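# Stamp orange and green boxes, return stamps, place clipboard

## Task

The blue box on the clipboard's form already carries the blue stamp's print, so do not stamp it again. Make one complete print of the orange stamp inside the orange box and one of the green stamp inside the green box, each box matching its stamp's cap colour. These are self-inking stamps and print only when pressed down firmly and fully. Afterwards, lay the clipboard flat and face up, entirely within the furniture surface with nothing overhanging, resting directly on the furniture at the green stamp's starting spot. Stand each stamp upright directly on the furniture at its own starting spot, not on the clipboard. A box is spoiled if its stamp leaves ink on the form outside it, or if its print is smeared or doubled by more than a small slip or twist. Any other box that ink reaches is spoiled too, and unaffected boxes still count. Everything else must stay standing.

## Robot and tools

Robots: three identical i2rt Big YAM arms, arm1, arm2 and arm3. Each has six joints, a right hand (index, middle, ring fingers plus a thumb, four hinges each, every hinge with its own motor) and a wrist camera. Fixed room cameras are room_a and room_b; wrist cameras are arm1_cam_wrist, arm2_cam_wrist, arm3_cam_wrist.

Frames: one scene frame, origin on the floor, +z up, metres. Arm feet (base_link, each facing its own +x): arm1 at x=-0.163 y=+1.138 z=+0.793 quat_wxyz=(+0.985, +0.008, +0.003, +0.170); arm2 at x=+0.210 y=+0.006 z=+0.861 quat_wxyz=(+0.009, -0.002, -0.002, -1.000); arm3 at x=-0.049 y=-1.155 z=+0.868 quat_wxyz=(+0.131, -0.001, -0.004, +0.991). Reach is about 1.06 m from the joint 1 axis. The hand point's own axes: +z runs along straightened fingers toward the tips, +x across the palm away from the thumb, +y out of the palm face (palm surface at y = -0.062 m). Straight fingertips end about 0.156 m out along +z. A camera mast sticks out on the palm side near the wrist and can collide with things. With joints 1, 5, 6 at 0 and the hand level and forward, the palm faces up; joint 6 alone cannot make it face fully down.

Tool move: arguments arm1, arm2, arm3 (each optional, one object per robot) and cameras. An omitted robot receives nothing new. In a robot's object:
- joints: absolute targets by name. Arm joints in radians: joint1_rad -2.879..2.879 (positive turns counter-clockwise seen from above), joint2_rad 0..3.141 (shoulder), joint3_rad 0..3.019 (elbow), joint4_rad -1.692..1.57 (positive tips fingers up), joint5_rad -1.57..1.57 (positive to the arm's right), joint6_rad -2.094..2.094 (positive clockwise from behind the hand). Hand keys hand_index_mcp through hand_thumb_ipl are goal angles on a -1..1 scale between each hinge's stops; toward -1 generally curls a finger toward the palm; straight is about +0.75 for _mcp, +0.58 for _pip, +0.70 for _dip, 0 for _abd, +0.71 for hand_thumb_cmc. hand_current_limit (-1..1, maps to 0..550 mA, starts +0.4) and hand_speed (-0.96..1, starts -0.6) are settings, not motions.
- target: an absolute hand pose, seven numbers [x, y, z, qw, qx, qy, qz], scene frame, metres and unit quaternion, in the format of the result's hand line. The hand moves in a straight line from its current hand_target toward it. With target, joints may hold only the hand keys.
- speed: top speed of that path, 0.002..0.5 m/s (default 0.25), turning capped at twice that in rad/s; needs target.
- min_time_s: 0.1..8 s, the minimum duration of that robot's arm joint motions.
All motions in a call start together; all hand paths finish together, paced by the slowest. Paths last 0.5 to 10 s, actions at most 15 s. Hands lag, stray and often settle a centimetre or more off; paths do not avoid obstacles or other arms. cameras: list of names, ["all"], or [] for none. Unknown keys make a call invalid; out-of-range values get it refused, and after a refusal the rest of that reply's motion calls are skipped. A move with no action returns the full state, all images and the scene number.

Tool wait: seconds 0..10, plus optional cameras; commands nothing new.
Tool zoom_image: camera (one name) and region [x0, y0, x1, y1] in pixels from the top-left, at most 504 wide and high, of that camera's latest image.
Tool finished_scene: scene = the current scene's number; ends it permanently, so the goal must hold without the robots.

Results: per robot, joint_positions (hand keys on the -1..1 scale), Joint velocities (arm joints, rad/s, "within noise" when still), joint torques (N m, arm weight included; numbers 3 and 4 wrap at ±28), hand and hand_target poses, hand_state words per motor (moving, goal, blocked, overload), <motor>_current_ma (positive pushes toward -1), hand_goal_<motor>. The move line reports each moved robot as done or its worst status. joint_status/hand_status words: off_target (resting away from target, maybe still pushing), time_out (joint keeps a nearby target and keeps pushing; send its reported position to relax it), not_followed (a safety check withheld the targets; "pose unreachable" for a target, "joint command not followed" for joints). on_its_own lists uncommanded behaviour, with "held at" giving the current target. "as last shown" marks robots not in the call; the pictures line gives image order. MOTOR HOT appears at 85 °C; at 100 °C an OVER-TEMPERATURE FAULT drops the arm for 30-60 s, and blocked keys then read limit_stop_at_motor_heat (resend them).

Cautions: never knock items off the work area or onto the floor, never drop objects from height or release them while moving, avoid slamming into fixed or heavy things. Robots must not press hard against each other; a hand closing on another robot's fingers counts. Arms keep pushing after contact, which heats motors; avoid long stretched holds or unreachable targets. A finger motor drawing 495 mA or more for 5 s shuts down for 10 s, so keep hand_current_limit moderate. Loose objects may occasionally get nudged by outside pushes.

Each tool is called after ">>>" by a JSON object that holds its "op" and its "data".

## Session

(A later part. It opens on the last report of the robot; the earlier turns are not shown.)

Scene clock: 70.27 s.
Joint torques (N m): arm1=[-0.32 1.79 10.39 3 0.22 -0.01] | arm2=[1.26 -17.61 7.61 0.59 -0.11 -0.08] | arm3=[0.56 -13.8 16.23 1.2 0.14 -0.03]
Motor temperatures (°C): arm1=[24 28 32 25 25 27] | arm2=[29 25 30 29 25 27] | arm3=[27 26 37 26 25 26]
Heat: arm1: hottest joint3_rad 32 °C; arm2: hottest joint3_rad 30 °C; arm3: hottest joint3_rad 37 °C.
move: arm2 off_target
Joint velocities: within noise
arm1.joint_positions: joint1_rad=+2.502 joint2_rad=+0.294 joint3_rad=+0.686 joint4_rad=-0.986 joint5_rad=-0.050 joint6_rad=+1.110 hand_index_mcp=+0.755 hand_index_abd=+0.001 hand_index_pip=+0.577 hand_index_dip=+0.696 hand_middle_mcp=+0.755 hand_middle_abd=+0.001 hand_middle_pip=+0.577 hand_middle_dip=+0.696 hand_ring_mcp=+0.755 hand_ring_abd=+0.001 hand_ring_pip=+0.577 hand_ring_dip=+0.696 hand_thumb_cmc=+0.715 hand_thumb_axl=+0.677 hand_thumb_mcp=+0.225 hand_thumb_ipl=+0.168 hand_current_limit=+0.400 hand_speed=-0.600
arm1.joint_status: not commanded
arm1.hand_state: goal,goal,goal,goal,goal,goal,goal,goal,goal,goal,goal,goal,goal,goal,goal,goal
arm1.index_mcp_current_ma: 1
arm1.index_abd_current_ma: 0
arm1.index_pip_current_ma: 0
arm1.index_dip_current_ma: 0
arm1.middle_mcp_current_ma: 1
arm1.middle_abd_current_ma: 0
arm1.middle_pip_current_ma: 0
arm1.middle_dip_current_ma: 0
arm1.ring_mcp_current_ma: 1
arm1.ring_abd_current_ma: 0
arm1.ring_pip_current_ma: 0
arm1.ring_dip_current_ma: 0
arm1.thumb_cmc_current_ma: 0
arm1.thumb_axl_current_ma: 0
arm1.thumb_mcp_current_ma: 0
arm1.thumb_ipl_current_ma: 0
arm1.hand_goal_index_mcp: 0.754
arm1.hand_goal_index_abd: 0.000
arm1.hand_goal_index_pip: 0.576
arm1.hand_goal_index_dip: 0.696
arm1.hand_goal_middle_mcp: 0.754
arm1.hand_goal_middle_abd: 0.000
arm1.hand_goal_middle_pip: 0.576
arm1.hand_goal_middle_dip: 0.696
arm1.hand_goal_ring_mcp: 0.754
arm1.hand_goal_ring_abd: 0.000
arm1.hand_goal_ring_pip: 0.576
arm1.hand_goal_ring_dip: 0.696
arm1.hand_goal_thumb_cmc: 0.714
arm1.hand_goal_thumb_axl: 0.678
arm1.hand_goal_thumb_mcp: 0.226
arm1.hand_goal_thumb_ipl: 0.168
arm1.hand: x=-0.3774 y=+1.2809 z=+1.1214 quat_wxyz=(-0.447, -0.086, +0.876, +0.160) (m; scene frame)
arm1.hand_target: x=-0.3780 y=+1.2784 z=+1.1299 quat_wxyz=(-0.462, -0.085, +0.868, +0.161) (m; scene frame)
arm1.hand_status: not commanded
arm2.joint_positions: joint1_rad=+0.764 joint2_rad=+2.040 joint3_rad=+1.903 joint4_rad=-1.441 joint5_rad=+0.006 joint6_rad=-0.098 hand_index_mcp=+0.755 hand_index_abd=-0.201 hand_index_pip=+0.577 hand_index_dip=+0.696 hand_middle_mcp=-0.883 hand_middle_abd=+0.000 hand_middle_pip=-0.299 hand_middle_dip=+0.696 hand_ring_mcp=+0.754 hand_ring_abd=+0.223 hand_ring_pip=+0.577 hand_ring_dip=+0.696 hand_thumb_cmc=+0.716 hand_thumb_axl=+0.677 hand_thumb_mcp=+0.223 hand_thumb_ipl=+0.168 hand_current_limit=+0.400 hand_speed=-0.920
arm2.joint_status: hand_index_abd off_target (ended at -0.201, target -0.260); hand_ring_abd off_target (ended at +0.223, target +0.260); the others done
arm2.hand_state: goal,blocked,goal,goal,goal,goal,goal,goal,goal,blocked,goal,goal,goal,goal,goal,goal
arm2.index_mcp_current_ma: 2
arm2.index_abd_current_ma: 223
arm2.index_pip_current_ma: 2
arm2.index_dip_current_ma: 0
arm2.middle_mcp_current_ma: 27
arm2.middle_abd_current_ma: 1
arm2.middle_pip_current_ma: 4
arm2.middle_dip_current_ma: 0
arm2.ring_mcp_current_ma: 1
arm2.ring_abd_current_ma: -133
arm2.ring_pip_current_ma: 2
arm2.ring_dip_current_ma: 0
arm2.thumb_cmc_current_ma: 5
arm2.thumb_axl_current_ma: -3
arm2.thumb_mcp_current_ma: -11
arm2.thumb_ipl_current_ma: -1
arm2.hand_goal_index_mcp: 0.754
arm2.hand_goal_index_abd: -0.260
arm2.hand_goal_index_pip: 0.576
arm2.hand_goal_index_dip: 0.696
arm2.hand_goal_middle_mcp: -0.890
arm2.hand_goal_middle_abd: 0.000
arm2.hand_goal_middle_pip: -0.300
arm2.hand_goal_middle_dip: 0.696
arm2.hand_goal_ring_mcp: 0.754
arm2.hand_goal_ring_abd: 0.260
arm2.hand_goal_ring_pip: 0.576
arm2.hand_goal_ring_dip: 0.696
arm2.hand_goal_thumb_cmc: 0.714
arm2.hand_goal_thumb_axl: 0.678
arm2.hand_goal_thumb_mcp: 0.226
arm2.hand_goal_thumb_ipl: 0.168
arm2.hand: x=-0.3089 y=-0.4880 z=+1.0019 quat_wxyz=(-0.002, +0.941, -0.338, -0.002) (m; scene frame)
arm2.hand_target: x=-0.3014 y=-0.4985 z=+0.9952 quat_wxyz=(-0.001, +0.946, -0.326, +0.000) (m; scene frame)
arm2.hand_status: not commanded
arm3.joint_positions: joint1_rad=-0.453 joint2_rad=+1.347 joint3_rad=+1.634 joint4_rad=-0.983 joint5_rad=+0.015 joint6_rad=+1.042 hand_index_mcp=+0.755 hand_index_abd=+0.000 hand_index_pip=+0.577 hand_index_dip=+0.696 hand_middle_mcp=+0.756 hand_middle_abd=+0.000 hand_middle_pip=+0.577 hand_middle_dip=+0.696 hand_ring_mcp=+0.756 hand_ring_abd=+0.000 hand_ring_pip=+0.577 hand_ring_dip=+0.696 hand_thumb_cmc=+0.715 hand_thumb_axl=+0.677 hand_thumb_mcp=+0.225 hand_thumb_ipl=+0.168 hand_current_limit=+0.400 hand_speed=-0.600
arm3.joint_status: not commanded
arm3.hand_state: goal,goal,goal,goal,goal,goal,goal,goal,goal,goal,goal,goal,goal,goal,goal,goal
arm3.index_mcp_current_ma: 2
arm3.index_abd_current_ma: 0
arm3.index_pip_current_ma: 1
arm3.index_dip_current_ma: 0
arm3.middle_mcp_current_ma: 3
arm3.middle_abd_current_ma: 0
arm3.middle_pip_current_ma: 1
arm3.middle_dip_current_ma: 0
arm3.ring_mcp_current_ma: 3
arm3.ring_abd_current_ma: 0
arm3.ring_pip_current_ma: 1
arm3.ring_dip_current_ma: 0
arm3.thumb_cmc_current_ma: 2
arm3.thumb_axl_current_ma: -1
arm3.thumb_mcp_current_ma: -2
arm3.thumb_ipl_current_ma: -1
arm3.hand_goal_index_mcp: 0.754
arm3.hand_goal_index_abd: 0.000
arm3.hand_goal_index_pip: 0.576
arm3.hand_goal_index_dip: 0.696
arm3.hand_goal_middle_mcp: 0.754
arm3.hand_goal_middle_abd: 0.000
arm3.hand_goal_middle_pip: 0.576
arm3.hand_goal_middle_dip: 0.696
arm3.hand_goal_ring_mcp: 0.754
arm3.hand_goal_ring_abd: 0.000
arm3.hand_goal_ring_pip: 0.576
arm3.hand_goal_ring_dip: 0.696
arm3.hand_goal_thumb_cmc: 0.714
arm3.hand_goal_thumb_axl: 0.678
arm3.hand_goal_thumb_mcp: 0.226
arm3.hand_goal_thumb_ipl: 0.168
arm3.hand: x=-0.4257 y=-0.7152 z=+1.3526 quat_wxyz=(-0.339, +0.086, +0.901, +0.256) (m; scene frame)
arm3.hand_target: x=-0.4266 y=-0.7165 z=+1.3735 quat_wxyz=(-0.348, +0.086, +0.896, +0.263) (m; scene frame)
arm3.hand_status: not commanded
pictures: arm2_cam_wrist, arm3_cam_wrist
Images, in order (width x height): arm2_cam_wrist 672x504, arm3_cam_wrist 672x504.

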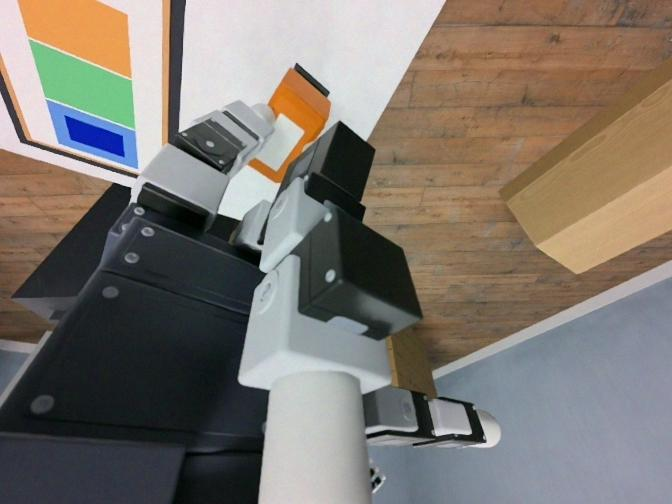

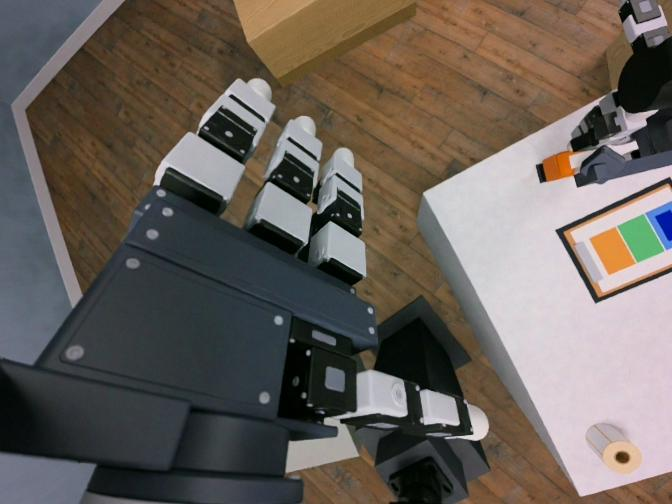

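>>> {"op": "move", "data": {"arm2": {"joints":{"hand_current_limit":0.7,"hand_index_abd":-0.29,"hand_ring_abd":0.32}}}}

>>> {"op": "move", "data": {"arm2": {"joints":{"joint3_rad":1.99,"joint4_rad":-1.49},"min_time_s":2.0}, "cameras": ["arm2_cam_wrist","arm3_cam_wrist"]}}

Scene clock: 74.13 s.
Joint torques (N m): arm1=[-0.26 1.85 10.39 3 0.22 -0.01] | arm2=[1.26 -17.61 7.64 0.61 -0.11 -0.08] | arm3=[0.56 -13.86 16.23 1.21 0.14 -0.04]
Motor temperatures (°C): arm1=[24 28 32 25 25 27] | arm2=[29 25 30 29 25 27] | arm3=[27 26 38 26 25 26]
Heat: arm1: hottest joint3_rad 32 °C; arm2: hottest joint3_rad 30 °C; arm3: hottest joint3_rad 38 °C.
move: arm2 off_target
Joint velocities: within noise
arm1, arm3: as last shown
arm2.joint_positions: joint1_rad=+0.764 joint2_rad=+2.040 joint3_rad=+1.903 joint4_rad=-1.441 joint5_rad=+0.006 joint6_rad=-0.098 hand_index_mcp=+0.755 hand_index_abd=-0.235 hand_index_pip=+0.577 hand_index_dip=+0.696 hand_middle_mcp=-0.883 hand_middle_abd=+0.000 hand_middle_pip=-0.299 hand_middle_dip=+0.696 hand_ring_mcp=+0.754 hand_ring_abd=+0.274 hand_ring_pip=+0.577 hand_ring_dip=+0.696 hand_thumb_cmc=+0.716 hand_thumb_axl=+0.677 hand_thumb_mcp=+0.223 hand_thumb_ipl=+0.168 hand_current_limit=+0.700 hand_speed=-0.920
arm2.joint_status: hand_index_abd off_target (ended at -0.235, target -0.290); hand_ring_abd off_target (ended at +0.274, target +0.320); the others done
arm2.hand_state: goal,blocked,goal,goal,goal,goal,goal,goal,goal,blocked,goal,goal,goal,goal,goal,goal
arm2.index_mcp_current_ma: 3
arm2.index_abd_current_ma: 204
arm2.index_pip_current_ma: 2
arm2.index_dip_current_ma: 0
arm2.middle_mcp_current_ma: 27
arm2.middle_abd_current_ma: 1
arm2.middle_pip_current_ma: 4
arm2.middle_dip_current_ma: 0
arm2.ring_mcp_current_ma: 1
arm2.ring_abd_current_ma: -168
arm2.ring_pip_current_ma: 2
arm2.ring_dip_current_ma: 0
arm2.thumb_cmc_current_ma: 5
arm2.thumb_axl_current_ma: -3
arm2.thumb_mcp_current_ma: -12
arm2.thumb_ipl_current_ma: -1
arm2.hand_goal_index_mcp: 0.754
arm2.hand_goal_index_abd: -0.290
arm2.hand_goal_index_pip: 0.576
arm2.hand_goal_index_dip: 0.696
arm2.hand_goal_middle_mcp: -0.890
arm2.hand_goal_middle_abd: 0.000
arm2.hand_goal_middle_pip: -0.300
arm2.hand_goal_middle_dip: 0.696
arm2.hand_goal_ring_mcp: 0.754
arm2.hand_goal_ring_abd: 0.320
arm2.hand_goal_ring_pip: 0.576
arm2.hand_goal_ring_dip: 0.696
arm2.hand_goal_thumb_cmc: 0.714
arm2.hand_goal_thumb_axl: 0.678
arm2.hand_goal_thumb_mcp: 0.226
arm2.hand_goal_thumb_ipl: 0.168
arm2.hand: x=-0.3089 y=-0.4880 z=+1.0019 quat_wxyz=(-0.002, +0.941, -0.338, -0.002) (m; scene frame)
arm2.hand_target: x=-0.3014 y=-0.4985 z=+0.9952 quat_wxyz=(-0.001, +0.946, -0.326, +0.000) (m; scene frame)
arm2.hand_status: not commanded
pictures: none

Scene clock: 76.43 s.
Joint torques (N m): arm1=[-0.26 1.73 10.39 3.04 0.22 -0.02] | arm2=[1.26 -17.67 12.07 -0.25 -0.01 -0.08] | arm3=[0.62 -13.8 16.24 1.21 0.14 -0.04]
Motor temperatures (°C): arm1=[24 28 32 25 25 27] | arm2=[29 25 31 29 25 27] | arm3=[27 26 38 26 25 26]
Heat: arm1: hottest joint3_rad 32 °C; arm2: hottest joint3_rad 31 °C; arm3: hottest joint3_rad 38 °C.
move: arm2 done
Joint velocities: within noise
arm1, arm3: as last shown
arm2.joint_positions: joint1_rad=+0.764 joint2_rad=+2.040 joint3_rad=+1.939 joint4_rad=-1.479 joint5_rad=+0.003 joint6_rad=-0.098 hand_index_mcp=+0.749 hand_index_abd=-0.284 hand_index_pip=+0.574 hand_index_dip=+0.696 hand_middle_mcp=-0.883 hand_middle_abd=+0.000 hand_middle_pip=-0.299 hand_middle_dip=+0.696 hand_ring_mcp=+0.752 hand_ring_abd=+0.314 hand_ring_pip=+0.576 hand_ring_dip=+0.696 hand_thumb_cmc=+0.716 hand_thumb_axl=+0.677 hand_thumb_mcp=+0.223 hand_thumb_ipl=+0.168 hand_current_limit=+0.700 hand_speed=-0.920
arm2.joint_status: all done
arm2.hand_state: goal,goal,goal,goal,goal,goal,goal,goal,goal,goal,goal,goal,goal,goal,goal,goal
arm2.index_mcp_current_ma: -18
arm2.index_abd_current_ma: 18
arm2.index_pip_current_ma: -5
arm2.index_dip_current_ma: 0
arm2.middle_mcp_current_ma: 27
arm2.middle_abd_current_ma: 1
arm2.middle_pip_current_ma: 4
arm2.middle_dip_current_ma: 0
arm2.ring_mcp_current_ma: -7
arm2.ring_abd_current_ma: -17
arm2.ring_pip_current_ma: 1
arm2.ring_dip_current_ma: 0
arm2.thumb_cmc_current_ma: 5
arm2.thumb_axl_current_ma: -3
arm2.thumb_mcp_current_ma: -12
arm2.thumb_ipl_current_ma: -1
arm2.hand_goal_index_mcp: 0.754
arm2.hand_goal_index_abd: -0.290
arm2.hand_goal_index_pip: 0.576
arm2.hand_goal_index_dip: 0.696
arm2.hand_goal_middle_mcp: -0.890
arm2.hand_goal_middle_abd: 0.000
arm2.hand_goal_middle_pip: -0.300
arm2.hand_goal_middle_dip: 0.696
arm2.hand_goal_ring_mcp: 0.754
arm2.hand_goal_ring_abd: 0.320
arm2.hand_goal_ring_pip: 0.576
arm2.hand_goal_ring_dip: 0.696
arm2.hand_goal_thumb_cmc: 0.714
arm2.hand_goal_thumb_axl: 0.678
arm2.hand_goal_thumb_mcp: 0.226
arm2.hand_goal_thumb_ipl: 0.168
arm2.on_its_own: hand_index_abd moved -0.049 to your old target -0.290; hand_ring_abd moved +0.040 to your old target +0.320
arm2.hand: x=-0.3093 y=-0.4890 z=+1.0154 quat_wxyz=(-0.002, +0.941, -0.338, -0.001) (m; scene frame)
arm2.hand_target: x=-0.3092 y=-0.5062 z=+1.0329 quat_wxyz=(+0.013, +0.945, -0.326, -0.007) (m; scene frame)
arm2.hand_status: not commanded
pictures: arm2_cam_wrist, arm3_cam_wrist
Images, in order (width x height): arm2_cam_wrist 672x504, arm3_cam_wrist 672x504.

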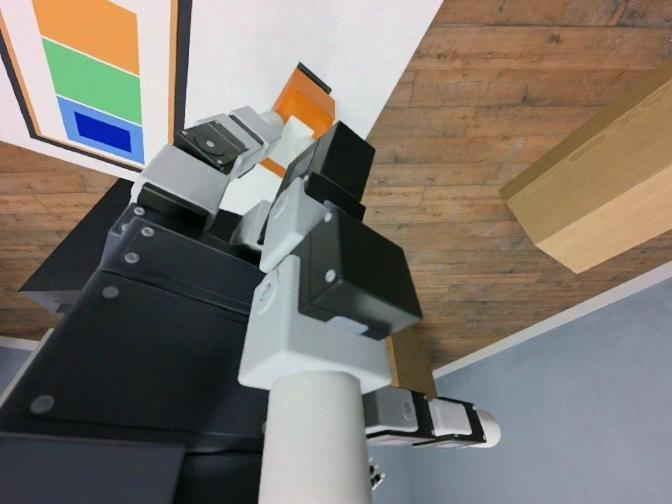

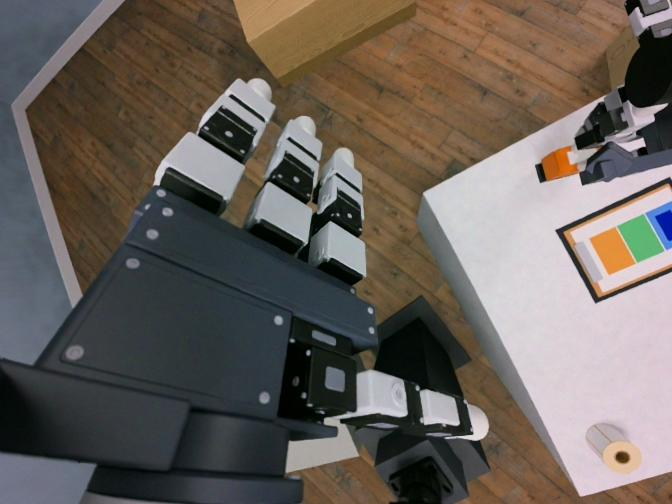

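>>> {"op": "move", "data": {"arm2": {"joints":{"hand_speed":-0.6,"hand_index_abd":0.1,"hand_ring_abd":-0.1}}, "cameras": ["all"]}}

Scene clock: 77.43 s.
Joint torques (N m): arm1=[-0.26 1.85 10.4 3.03 0.22 -0.02] | arm2=[1.26 -17.73 12.08 -0.25 -0.01 -0.08] | arm3=[0.56 -13.86 16.23 1.21 0.14 -0.04]
Motor temperatures (°C): arm1=[24 28 32 25 25 27] | arm2=[29 25 31 29 25 27] | arm3=[27 26 38 26 25 26]
Heat: arm1: hottest joint3_rad 32 °C; arm2: hottest joint3_rad 31 °C; arm3: hottest joint3_rad 38 °C.
move: arm2 done
Joint velocities: within noise
arm1, arm3: as last shown
arm2.joint_positions: joint1_rad=+0.764 joint2_rad=+2.040 joint3_rad=+1.939 joint4_rad=-1.479 joint5_rad=+0.003 joint6_rad=-0.098 hand_index_mcp=+0.749 hand_index_abd=+0.096 hand_index_pip=+0.574 hand_index_dip=+0.696 hand_middle_mcp=-0.883 hand_middle_abd=+0.000 hand_middle_pip=-0.299 hand_middle_dip=+0.696 hand_ring_mcp=+0.752 hand_ring_abd=-0.096 hand_ring_pip=+0.576 hand_ring_dip=+0.696 hand_thumb_cmc=+0.716 hand_thumb_axl=+0.677 hand_thumb_mcp=+0.223 hand_thumb_ipl=+0.168 hand_current_limit=+0.700 hand_speed=-0.600
arm2.joint_status: all done
arm2.hand_state: goal,goal,goal,goal,goal,goal,goal,goal,goal,goal,goal,goal,goal,goal,goal,goal
arm2.index_mcp_current_ma: -18
arm2.index_abd_current_ma: -12
arm2.index_pip_current_ma: -5
arm2.index_dip_current_ma: 0
arm2.middle_mcp_current_ma: 27
arm2.middle_abd_current_ma: 1
arm2.middle_pip_current_ma: 4
arm2.middle_dip_current_ma: 0
arm2.ring_mcp_current_ma: -7
arm2.ring_abd_current_ma: 12
arm2.ring_pip_current_ma: 1
arm2.ring_dip_current_ma: 0
arm2.thumb_cmc_current_ma: 5
arm2.thumb_axl_current_ma: -3
arm2.thumb_mcp_current_ma: -12
arm2.thumb_ipl_current_ma: -1
arm2.hand_goal_index_mcp: 0.754
arm2.hand_goal_index_abd: 0.100
arm2.hand_goal_index_pip: 0.576
arm2.hand_goal_index_dip: 0.696
arm2.hand_goal_middle_mcp: -0.890
arm2.hand_goal_middle_abd: 0.000
arm2.hand_goal_middle_pip: -0.300
arm2.hand_goal_middle_dip: 0.696
arm2.hand_goal_ring_mcp: 0.754
arm2.hand_goal_ring_abd: -0.100
arm2.hand_goal_ring_pip: 0.576
arm2.hand_goal_ring_dip: 0.696
arm2.hand_goal_thumb_cmc: 0.714
arm2.hand_goal_thumb_axl: 0.678
arm2.hand_goal_thumb_mcp: 0.226
arm2.hand_goal_thumb_ipl: 0.168
arm2.hand: x=-0.3093 y=-0.4890 z=+1.0154 quat_wxyz=(-0.002, +0.941, -0.338, +0.000) (m; scene frame)
arm2.hand_target: x=-0.3091 y=-0.5062 z=+1.0329 quat_wxyz=(+0.013, +0.945, -0.326, -0.007) (m; scene frame)
arm2.hand_status: not commanded
pictures: arm1_cam_wrist, arm2_cam_wrist, arm3_cam_wrist, room_a, room_b
Images, in order (width x height): arm1_cam_wrist 672x504, arm2_cam_wrist 672x504, arm3_cam_wrist 672x504, room_a 672x504, room_b 672x504.

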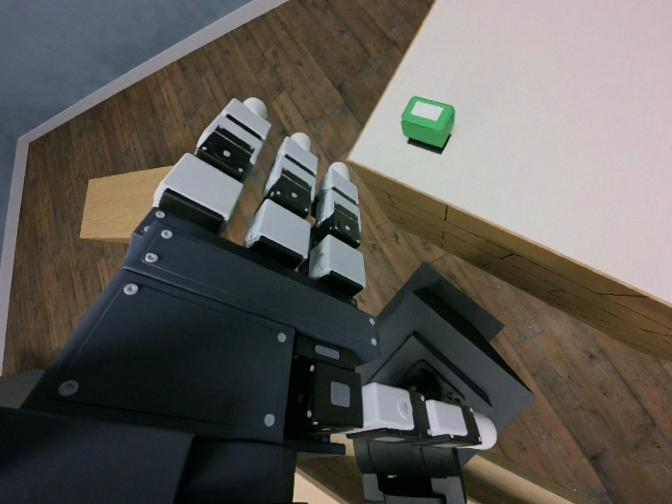

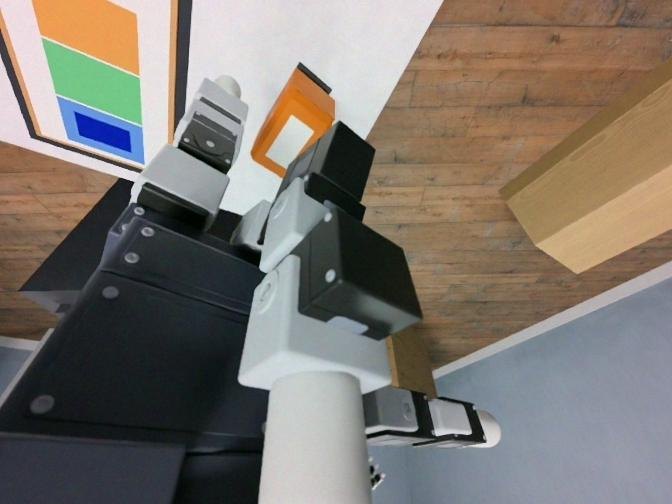

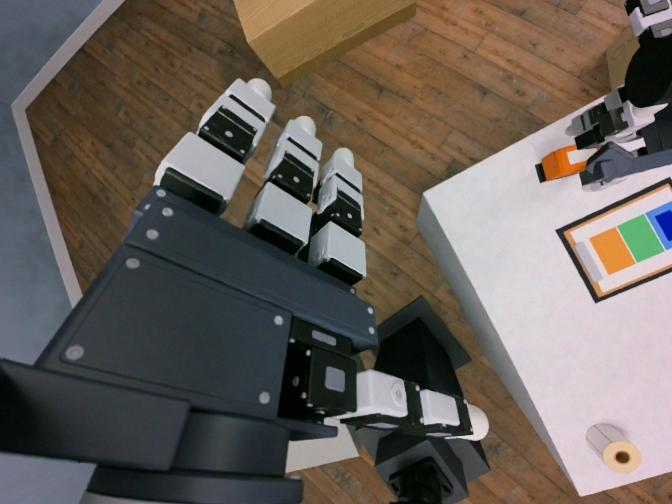

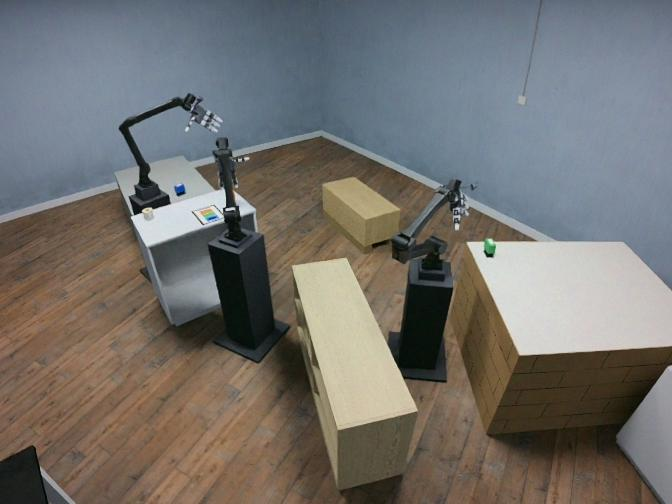

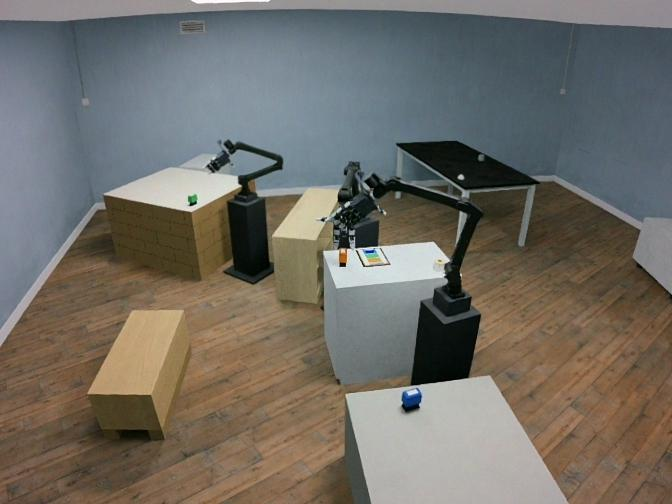

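>>> {"op": "zoom_image", "data": {"camera": "room_b", "region": [300, 180, 420, 290]}}

>>> {"op": "zoom_image", "data": {"camera": "room_b", "region": [370, 375, 450, 425]}}

>>> {"op": "zoom_image", "data": {"camera": "arm1_cam_wrist", "region": [360, 60, 520, 180]}}

Scaled by 4.200 from the camera's 672x504 image, which has a finer 960x720 frame.

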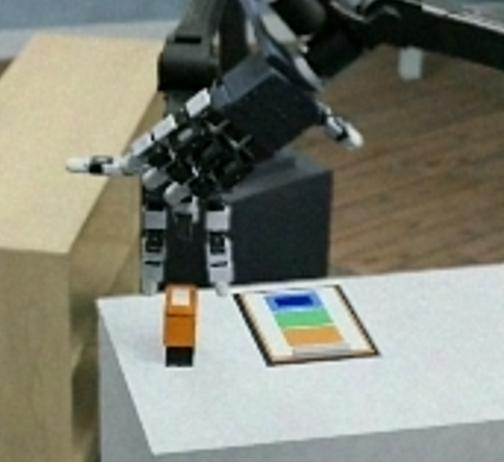

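Scaled by 6.300 from the camera's 672x504 image, which has a finer 960x720 frame.

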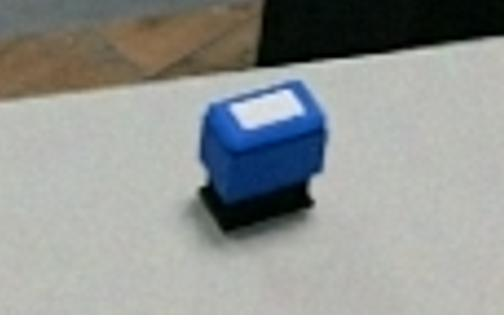

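Scaled by 3.150 from the camera's 672x504 image, which has a finer 960x720 frame.

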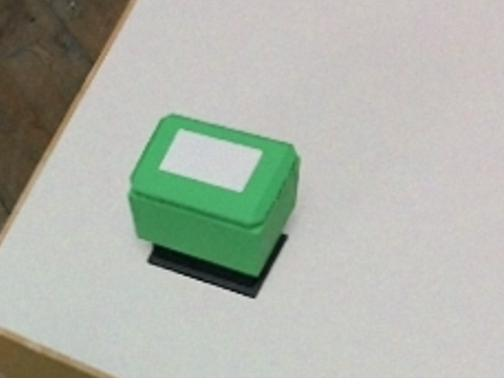

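>>> {"op": "move", "data": {"arm2": {"joints":{"joint2_rad":1.995,"joint3_rad":1.826,"joint4_rad":-1.378},"min_time_s":2.0}, "cameras": ["arm2_cam_wrist","room_b"]}}

Scene clock: 81.73 s.
Joint torques (N m): arm1=[-0.32 1.79 10.39 3 0.23 -0.02] | arm2=[1.26 -19.31 7.58 0.61 -0.01 -0.08] | arm3=[0.56 -13.86 16.23 1.21 0.14 -0.03]
Motor temperatures (°C): arm1=[24 28 32 25 25 27] | arm2=[29 26 31 29 25 26] | arm3=[27 26 38 26 25 26]
Heat: arm1: hottest joint3_rad 32 °C; arm2: hottest joint3_rad 31 °C; arm3: hottest joint3_rad 38 °C.
move: arm2 done
Joint velocities: within noise
arm1, arm3: as last shown
arm2.joint_positions: joint1_rad=+0.764 joint2_rad=+2.013 joint3_rad=+1.831 joint4_rad=-1.391 joint5_rad=+0.003 joint6_rad=-0.098 hand_index_mcp=+0.749 hand_index_abd=+0.096 hand_index_pip=+0.574 hand_index_dip=+0.696 hand_middle_mcp=-0.883 hand_middle_abd=+0.000 hand_middle_pip=-0.299 hand_middle_dip=+0.696 hand_ring_mcp=+0.752 hand_ring_abd=-0.096 hand_ring_pip=+0.576 hand_ring_dip=+0.696 hand_thumb_cmc=+0.716 hand_thumb_axl=+0.677 hand_thumb_mcp=+0.223 hand_thumb_ipl=+0.168 hand_current_limit=+0.700 hand_speed=-0.600
arm2.joint_status: all done
arm2.hand_state: goal,goal,goal,goal,goal,goal,goal,goal,goal,goal,goal,goal,goal,goal,goal,goal
arm2.index_mcp_current_ma: -17
arm2.index_abd_current_ma: -12
arm2.index_pip_current_ma: -5
arm2.index_dip_current_ma: 0
arm2.middle_mcp_current_ma: 27
arm2.middle_abd_current_ma: 1
arm2.middle_pip_current_ma: 4
arm2.middle_dip_current_ma: 0
arm2.ring_mcp_current_ma: -7
arm2.ring_abd_current_ma: 12
arm2.ring_pip_current_ma: 1
arm2.ring_dip_current_ma: 0
arm2.thumb_cmc_current_ma: 5
arm2.thumb_axl_current_ma: -3
arm2.thumb_mcp_current_ma: -12
arm2.thumb_ipl_current_ma: -1
arm2.hand_goal_index_mcp: 0.754
arm2.hand_goal_index_abd: 0.100
arm2.hand_goal_index_pip: 0.576
arm2.hand_goal_index_dip: 0.696
arm2.hand_goal_middle_mcp: -0.890
arm2.hand_goal_middle_abd: 0.000
arm2.hand_goal_middle_pip: -0.300
arm2.hand_goal_middle_dip: 0.696
arm2.hand_goal_ring_mcp: 0.754
arm2.hand_goal_ring_abd: -0.100
arm2.hand_goal_ring_pip: 0.576
arm2.hand_goal_ring_dip: 0.696
arm2.hand_goal_thumb_cmc: 0.714
arm2.hand_goal_thumb_axl: 0.678
arm2.hand_goal_thumb_mcp: 0.226
arm2.hand_goal_thumb_ipl: 0.168
arm2.hand: x=-0.3016 y=-0.4814 z=+0.9914 quat_wxyz=(+0.001, +0.941, -0.338, -0.002) (m; scene frame)
arm2.hand_target: x=-0.2945 y=-0.4913 z=+1.0028 quat_wxyz=(+0.013, +0.945, -0.326, -0.007) (m; scene frame)
arm2.hand_status: not commanded
pictures: arm2_cam_wrist, room_b
Images, in order (width x height): arm2_cam_wrist 672x504, room_b 672x504.

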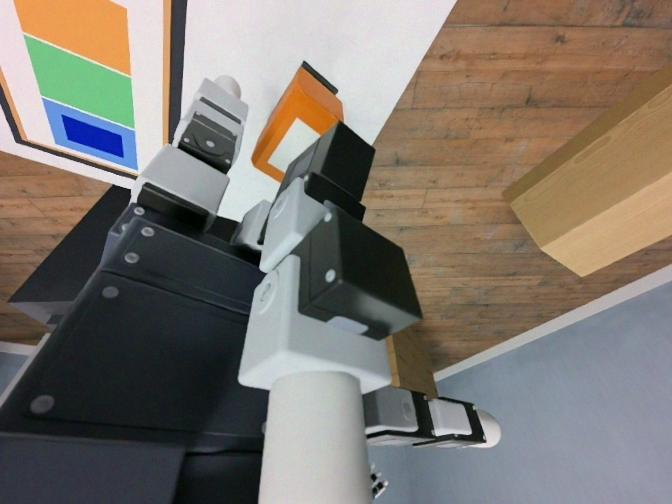

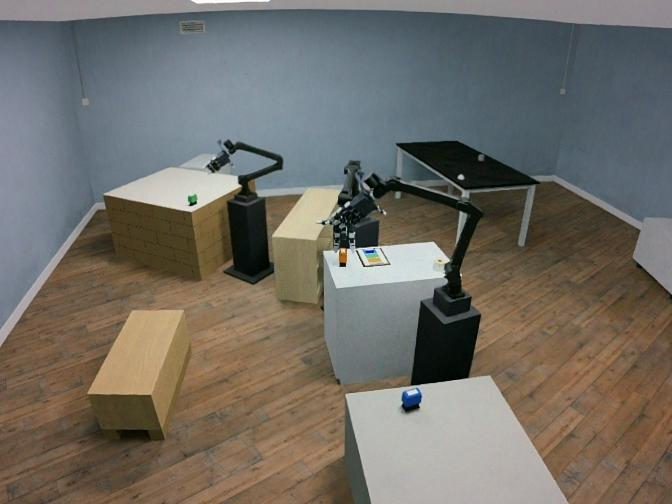

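>>> {"op": "zoom_image", "data": {"camera": "room_b", "region": [320, 220, 380, 280]}}

>>> {"op": "zoom_image", "data": {"camera": "arm2_cam_wrist", "region": [160, 40, 400, 220]}}

Scaled by 8.400 from the camera's 672x504 image, which has a finer 960x720 frame.

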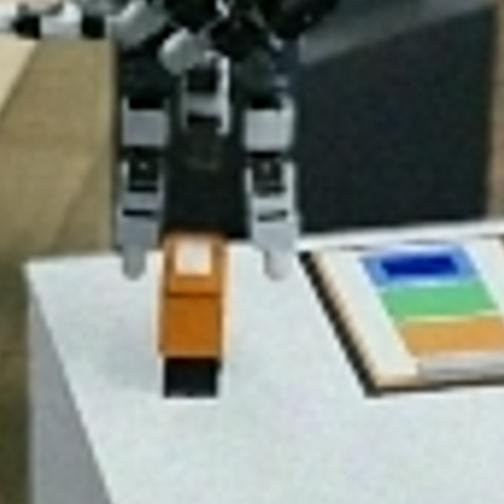

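Scaled by 2.100 from the camera's 672x504 image, which has a finer 960x720 frame.

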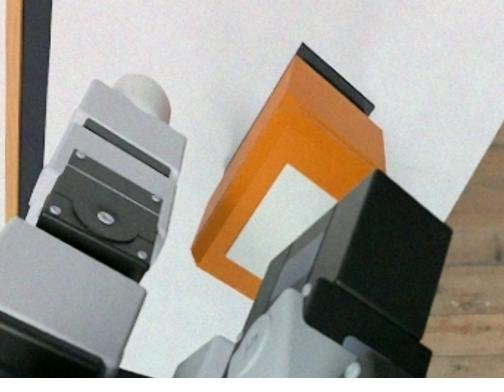

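>>> {"op": "move", "data": {"arm2": {"joints":{"joint3_rad":1.786,"joint4_rad":-1.338},"min_time_s":1.5}, "cameras": ["arm2_cam_wrist","room_b"]}}

Scene clock: 84.53 s.
Joint torques (N m): arm1=[-0.38 1.79 10.41 3.03 0.22 -0.02] | arm2=[1.26 -18.96 7.49 0.62 -0.01 -0.08] | arm3=[0.56 -13.8 16.23 1.21 0.14 -0.04]
Motor temperatures (°C): arm1=[24 28 32 25 25 27] | arm2=[28 26 31 29 25 26] | arm3=[27 26 38 26 25 26]
Heat: arm1: hottest joint3_rad 32 °C; arm2: hottest joint3_rad 31 °C; arm3: hottest joint3_rad 38 °C.
move: arm2 done
Joint velocities: within noise
arm1, arm3: as last shown
arm2.joint_positions: joint1_rad=+0.764 joint2_rad=+2.011 joint3_rad=+1.791 joint4_rad=-1.351 joint5_rad=+0.003 joint6_rad=-0.098 hand_index_mcp=+0.749 hand_index_abd=+0.096 hand_index_pip=+0.574 hand_index_dip=+0.696 hand_middle_mcp=-0.883 hand_middle_abd=+0.000 hand_middle_pip=-0.299 hand_middle_dip=+0.696 hand_ring_mcp=+0.752 hand_ring_abd=-0.096 hand_ring_pip=+0.576 hand_ring_dip=+0.696 hand_thumb_cmc=+0.716 hand_thumb_axl=+0.677 hand_thumb_mcp=+0.223 hand_thumb_ipl=+0.168 hand_current_limit=+0.700 hand_speed=-0.600
arm2.joint_status: all done
arm2.hand_state: goal,goal,goal,goal,goal,goal,goal,goal,goal,goal,goal,goal,goal,goal,goal,goal
arm2.index_mcp_current_ma: -17
arm2.index_abd_current_ma: -12
arm2.index_pip_current_ma: -5
arm2.index_dip_current_ma: 0
arm2.middle_mcp_current_ma: 27
arm2.middle_abd_current_ma: 1
arm2.middle_pip_current_ma: 4
arm2.middle_dip_current_ma: 0
arm2.ring_mcp_current_ma: -7
arm2.ring_abd_current_ma: 12
arm2.ring_pip_current_ma: 1
arm2.ring_dip_current_ma: 0
arm2.thumb_cmc_current_ma: 5
arm2.thumb_axl_current_ma: -3
arm2.thumb_mcp_current_ma: -12
arm2.thumb_ipl_current_ma: -1
arm2.hand_goal_index_mcp: 0.754
arm2.hand_goal_index_abd: 0.100
arm2.hand_goal_index_pip: 0.576
arm2.hand_goal_index_dip: 0.696
arm2.hand_goal_middle_mcp: -0.890
arm2.hand_goal_middle_abd: 0.000
arm2.hand_goal_middle_pip: -0.300
arm2.hand_goal_middle_dip: 0.696
arm2.hand_goal_ring_mcp: 0.754
arm2.hand_goal_ring_abd: -0.100
arm2.hand_goal_ring_pip: 0.576
arm2.hand_goal_ring_dip: 0.696
arm2.hand_goal_thumb_cmc: 0.714
arm2.hand_goal_thumb_axl: 0.678
arm2.hand_goal_thumb_mcp: 0.226
arm2.hand_goal_thumb_ipl: 0.168
arm2.hand: x=-0.2996 y=-0.4794 z=+0.9776 quat_wxyz=(+0.002, +0.941, -0.338, -0.002) (m; scene frame)
arm2.hand_target: x=-0.2925 y=-0.4893 z=+0.9877 quat_wxyz=(+0.013, +0.945, -0.326, -0.007) (m; scene frame)
arm2.hand_status: not commanded
pictures: arm2_cam_wrist, room_b
Images, in order (width x height): arm2_cam_wrist 672x504, room_b 672x504.

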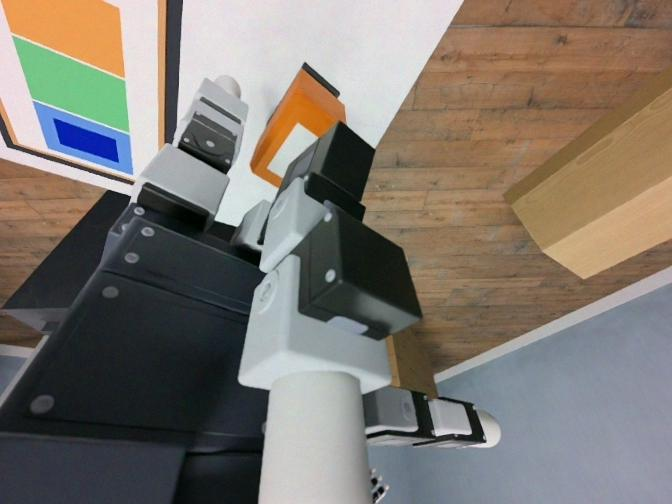

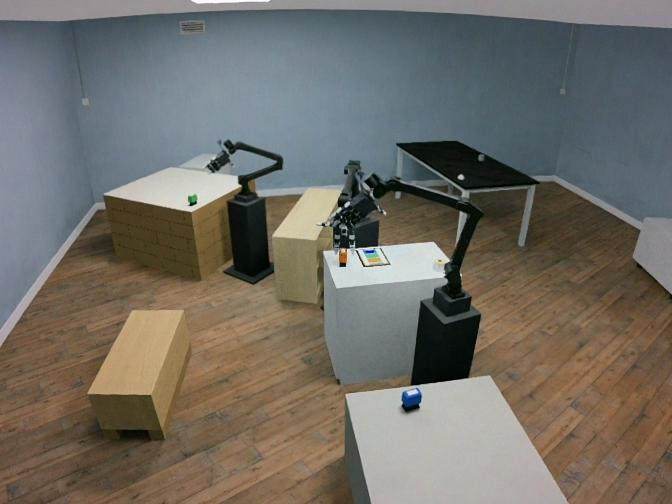

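>>> {"op": "zoom_image", "data": {"camera": "room_b", "region": [320, 220, 380, 280]}}

Scaled by 8.400 from the camera's 672x504 image, which has a finer 960x720 frame.

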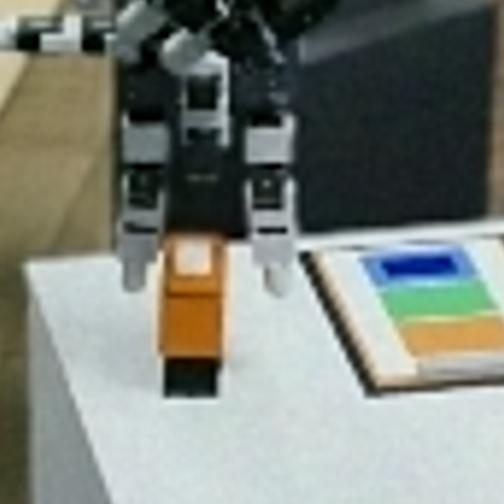

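>>> {"op": "move", "data": {"arm2": {"joints":{"hand_speed":-0.92,"hand_index_abd":-0.2,"hand_ring_abd":0.2}}, "cameras": ["arm2_cam_wrist","room_b"]}}

Scene clock: 86.03 s.
Joint torques (N m): arm1=[-0.26 1.9 10.41 3.04 0.22 -0.02] | arm2=[1.2 -18.96 7.5 0.61 -0.02 -0.08] | arm3=[0.56 -13.8 16.23 1.21 0.15 -0.04]
Motor temperatures (°C): arm1=[24 28 32 25 25 27] | arm2=[28 26 31 29 25 26] | arm3=[27 26 38 26 25 26]
Heat: arm1: hottest joint3_rad 32 °C; arm2: hottest joint3_rad 31 °C; arm3: hottest joint3_rad 38 °C.
move: arm2 off_target
Joint velocities: within noise
arm1, arm3: as last shown
arm2.joint_positions: joint1_rad=+0.764 joint2_rad=+2.011 joint3_rad=+1.791 joint4_rad=-1.351 joint5_rad=+0.003 joint6_rad=-0.098 hand_index_mcp=+0.750 hand_index_abd=-0.108 hand_index_pip=+0.574 hand_index_dip=+0.696 hand_middle_mcp=-0.883 hand_middle_abd=+0.000 hand_middle_pip=-0.299 hand_middle_dip=+0.696 hand_ring_mcp=+0.752 hand_ring_abd=+0.127 hand_ring_pip=+0.576 hand_ring_dip=+0.696 hand_thumb_cmc=+0.716 hand_thumb_axl=+0.677 hand_thumb_mcp=+0.223 hand_thumb_ipl=+0.168 hand_current_limit=+0.700 hand_speed=-0.920
arm2.joint_status: hand_index_abd off_target (ended at -0.108, target -0.200); hand_ring_abd off_target (ended at +0.127, target +0.200); the others done
arm2.hand_state: goal,blocked,goal,goal,goal,goal,goal,goal,goal,blocked,goal,goal,goal,goal,goal,goal
arm2.index_mcp_current_ma: -16
arm2.index_abd_current_ma: 359
arm2.index_pip_current_ma: -5
arm2.index_dip_current_ma: 0
arm2.middle_mcp_current_ma: 27
arm2.middle_abd_current_ma: 1
arm2.middle_pip_current_ma: 4
arm2.middle_dip_current_ma: 0
arm2.ring_mcp_current_ma: -7
arm2.ring_abd_current_ma: -280
arm2.ring_pip_current_ma: 1
arm2.ring_dip_current_ma: 0
arm2.thumb_cmc_current_ma: 5
arm2.thumb_axl_current_ma: -3
arm2.thumb_mcp_current_ma: -12
arm2.thumb_ipl_current_ma: -1
arm2.hand_goal_index_mcp: 0.754
arm2.hand_goal_index_abd: -0.200
arm2.hand_goal_index_pip: 0.576
arm2.hand_goal_index_dip: 0.696
arm2.hand_goal_middle_mcp: -0.890
arm2.hand_goal_middle_abd: 0.000
arm2.hand_goal_middle_pip: -0.300
arm2.hand_goal_middle_dip: 0.696
arm2.hand_goal_ring_mcp: 0.754
arm2.hand_goal_ring_abd: 0.200
arm2.hand_goal_ring_pip: 0.576
arm2.hand_goal_ring_dip: 0.696
arm2.hand_goal_thumb_cmc: 0.714
arm2.hand_goal_thumb_axl: 0.678
arm2.hand_goal_thumb_mcp: 0.226
arm2.hand_goal_thumb_ipl: 0.168
arm2.hand: x=-0.2996 y=-0.4793 z=+0.9782 quat_wxyz=(+0.002, +0.941, -0.338, -0.003) (m; scene frame)
arm2.hand_target: x=-0.2925 y=-0.4892 z=+0.9876 quat_wxyz=(+0.013, +0.945, -0.326, -0.007) (m; scene frame)
arm2.hand_status: not commanded
pictures: arm2_cam_wrist, room_b
Images, in order (width x height): arm2_cam_wrist 672x504, room_b 672x504.

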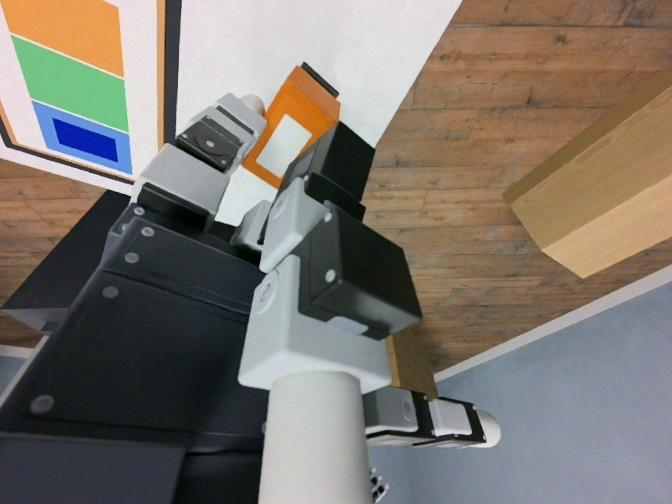

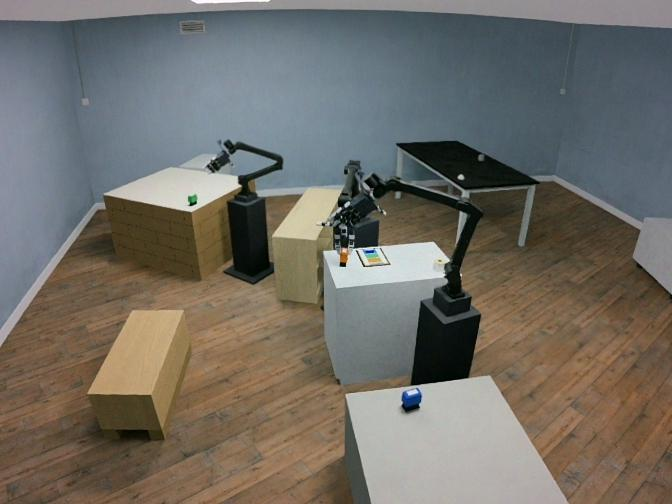

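>>> {"op": "zoom_image", "data": {"camera": "room_b", "region": [320, 220, 380, 280]}}

>>> {"op": "zoom_image", "data": {"camera": "arm2_cam_wrist", "region": [160, 40, 400, 220]}}

Scaled by 8.400 from the camera's 672x504 image, which has a finer 960x720 frame.

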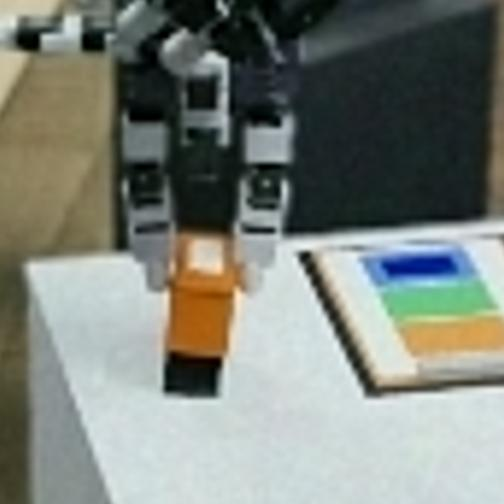

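Scaled by 2.100 from the camera's 672x504 image, which has a finer 960x720 frame.

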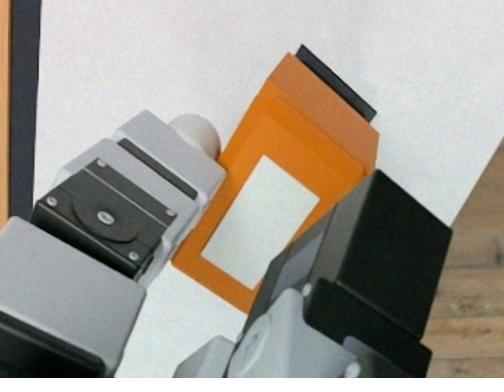

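>>> {"op": "move", "data": {"arm2": {"joints":{"hand_speed":-0.95,"hand_index_abd":-0.155,"hand_ring_abd":0.255}}, "cameras": ["arm2_cam_wrist","room_b"]}}

>>> {"op": "zoom_image", "data": {"camera": "room_b", "region": [320, 220, 380, 280]}}

Scene clock: 89.53 s.
Joint torques (N m): arm1=[-0.32 1.79 10.39 3.02 0.22 -0.01] | arm2=[1.26 -18.9 7.49 0.61 -0.02 -0.08] | arm3=[0.56 -13.8 16.21 1.21 0.14 -0.04]
Motor temperatures (°C): arm1=[24 28 32 25 25 27] | arm2=[28 26 31 29 25 26] | arm3=[27 26 39 26 25 26]
Heat: arm1: hottest joint3_rad 32 °C; arm2: hottest joint3_rad 31 °C; arm3: hottest joint3_rad 39 °C.
move: arm2 off_target
Joint velocities: within noise
arm1, arm3: as last shown
arm2.joint_positions: joint1_rad=+0.764 joint2_rad=+2.011 joint3_rad=+1.791 joint4_rad=-1.351 joint5_rad=+0.003 joint6_rad=-0.098 hand_index_mcp=+0.750 hand_index_abd=-0.095 hand_index_pip=+0.574 hand_index_dip=+0.696 hand_middle_mcp=-0.883 hand_middle_abd=+0.000 hand_middle_pip=-0.299 hand_middle_dip=+0.696 hand_ring_mcp=+0.752 hand_ring_abd=+0.145 hand_ring_pip=+0.576 hand_ring_dip=+0.696 hand_thumb_cmc=+0.716 hand_thumb_axl=+0.677 hand_thumb_mcp=+0.223 hand_thumb_ipl=+0.168 hand_current_limit=+0.700 hand_speed=-0.950
arm2.joint_status: hand_index_abd off_target (ended at -0.095, target -0.155); hand_ring_abd off_target (ended at +0.145, target +0.255); the others done
arm2.hand_state: goal,blocked,goal,goal,goal,goal,goal,goal,goal,blocked,goal,goal,goal,goal,goal,goal
arm2.index_mcp_current_ma: -16
arm2.index_abd_current_ma: 222
arm2.index_pip_current_ma: -5
arm2.index_dip_current_ma: 0
arm2.middle_mcp_current_ma: 27
arm2.middle_abd_current_ma: 1
arm2.middle_pip_current_ma: 4
arm2.middle_dip_current_ma: 0
arm2.ring_mcp_current_ma: -7
arm2.ring_abd_current_ma: -439
arm2.ring_pip_current_ma: 1
arm2.ring_dip_current_ma: 0
arm2.thumb_cmc_current_ma: 5
arm2.thumb_axl_current_ma: -3
arm2.thumb_mcp_current_ma: -12
arm2.thumb_ipl_current_ma: -1
arm2.hand_goal_index_mcp: 0.754
arm2.hand_goal_index_abd: -0.154
arm2.hand_goal_index_pip: 0.576
arm2.hand_goal_index_dip: 0.696
arm2.hand_goal_middle_mcp: -0.890
arm2.hand_goal_middle_abd: 0.000
arm2.hand_goal_middle_pip: -0.300
arm2.hand_goal_middle_dip: 0.696
arm2.hand_goal_ring_mcp: 0.754
arm2.hand_goal_ring_abd: 0.256
arm2.hand_goal_ring_pip: 0.576
arm2.hand_goal_ring_dip: 0.696
arm2.hand_goal_thumb_cmc: 0.714
arm2.hand_goal_thumb_axl: 0.678
arm2.hand_goal_thumb_mcp: 0.226
arm2.hand_goal_thumb_ipl: 0.168
arm2.hand: x=-0.2996 y=-0.4793 z=+0.9782 quat_wxyz=(+0.002, +0.941, -0.338, -0.003) (m; scene frame)
arm2.hand_target: x=-0.2925 y=-0.4892 z=+0.9876 quat_wxyz=(+0.013, +0.945, -0.326, -0.007) (m; scene frame)
arm2.hand_status: not commanded
pictures: arm2_cam_wrist, room_b
Images, in order (width x height): arm2_cam_wrist 672x504, room_b 672x504.

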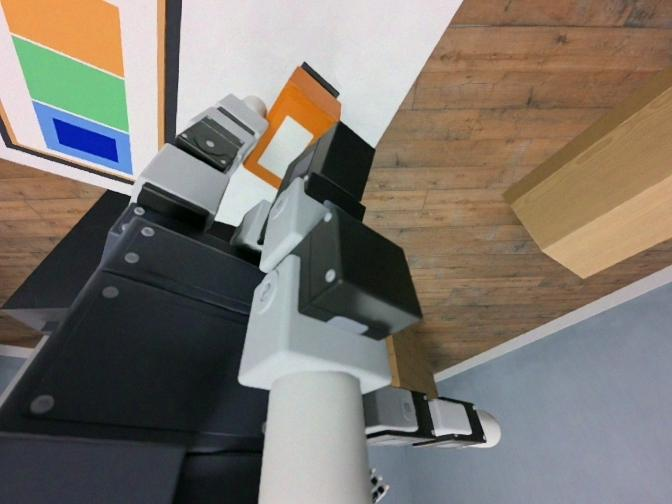

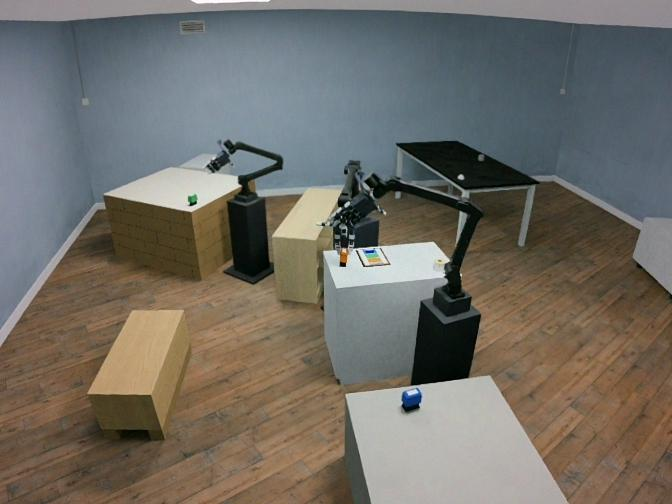

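Scaled by 8.400 from the camera's 672x504 image, which has a finer 960x720 frame.

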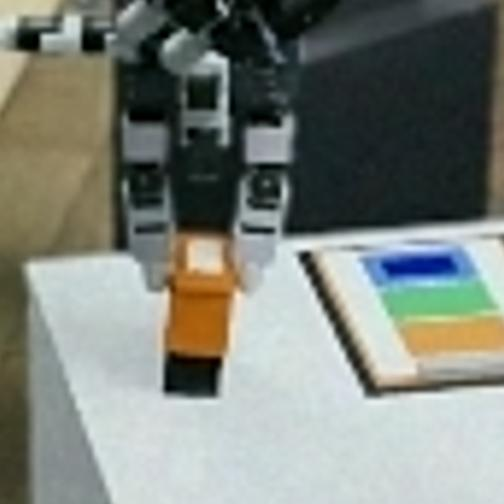

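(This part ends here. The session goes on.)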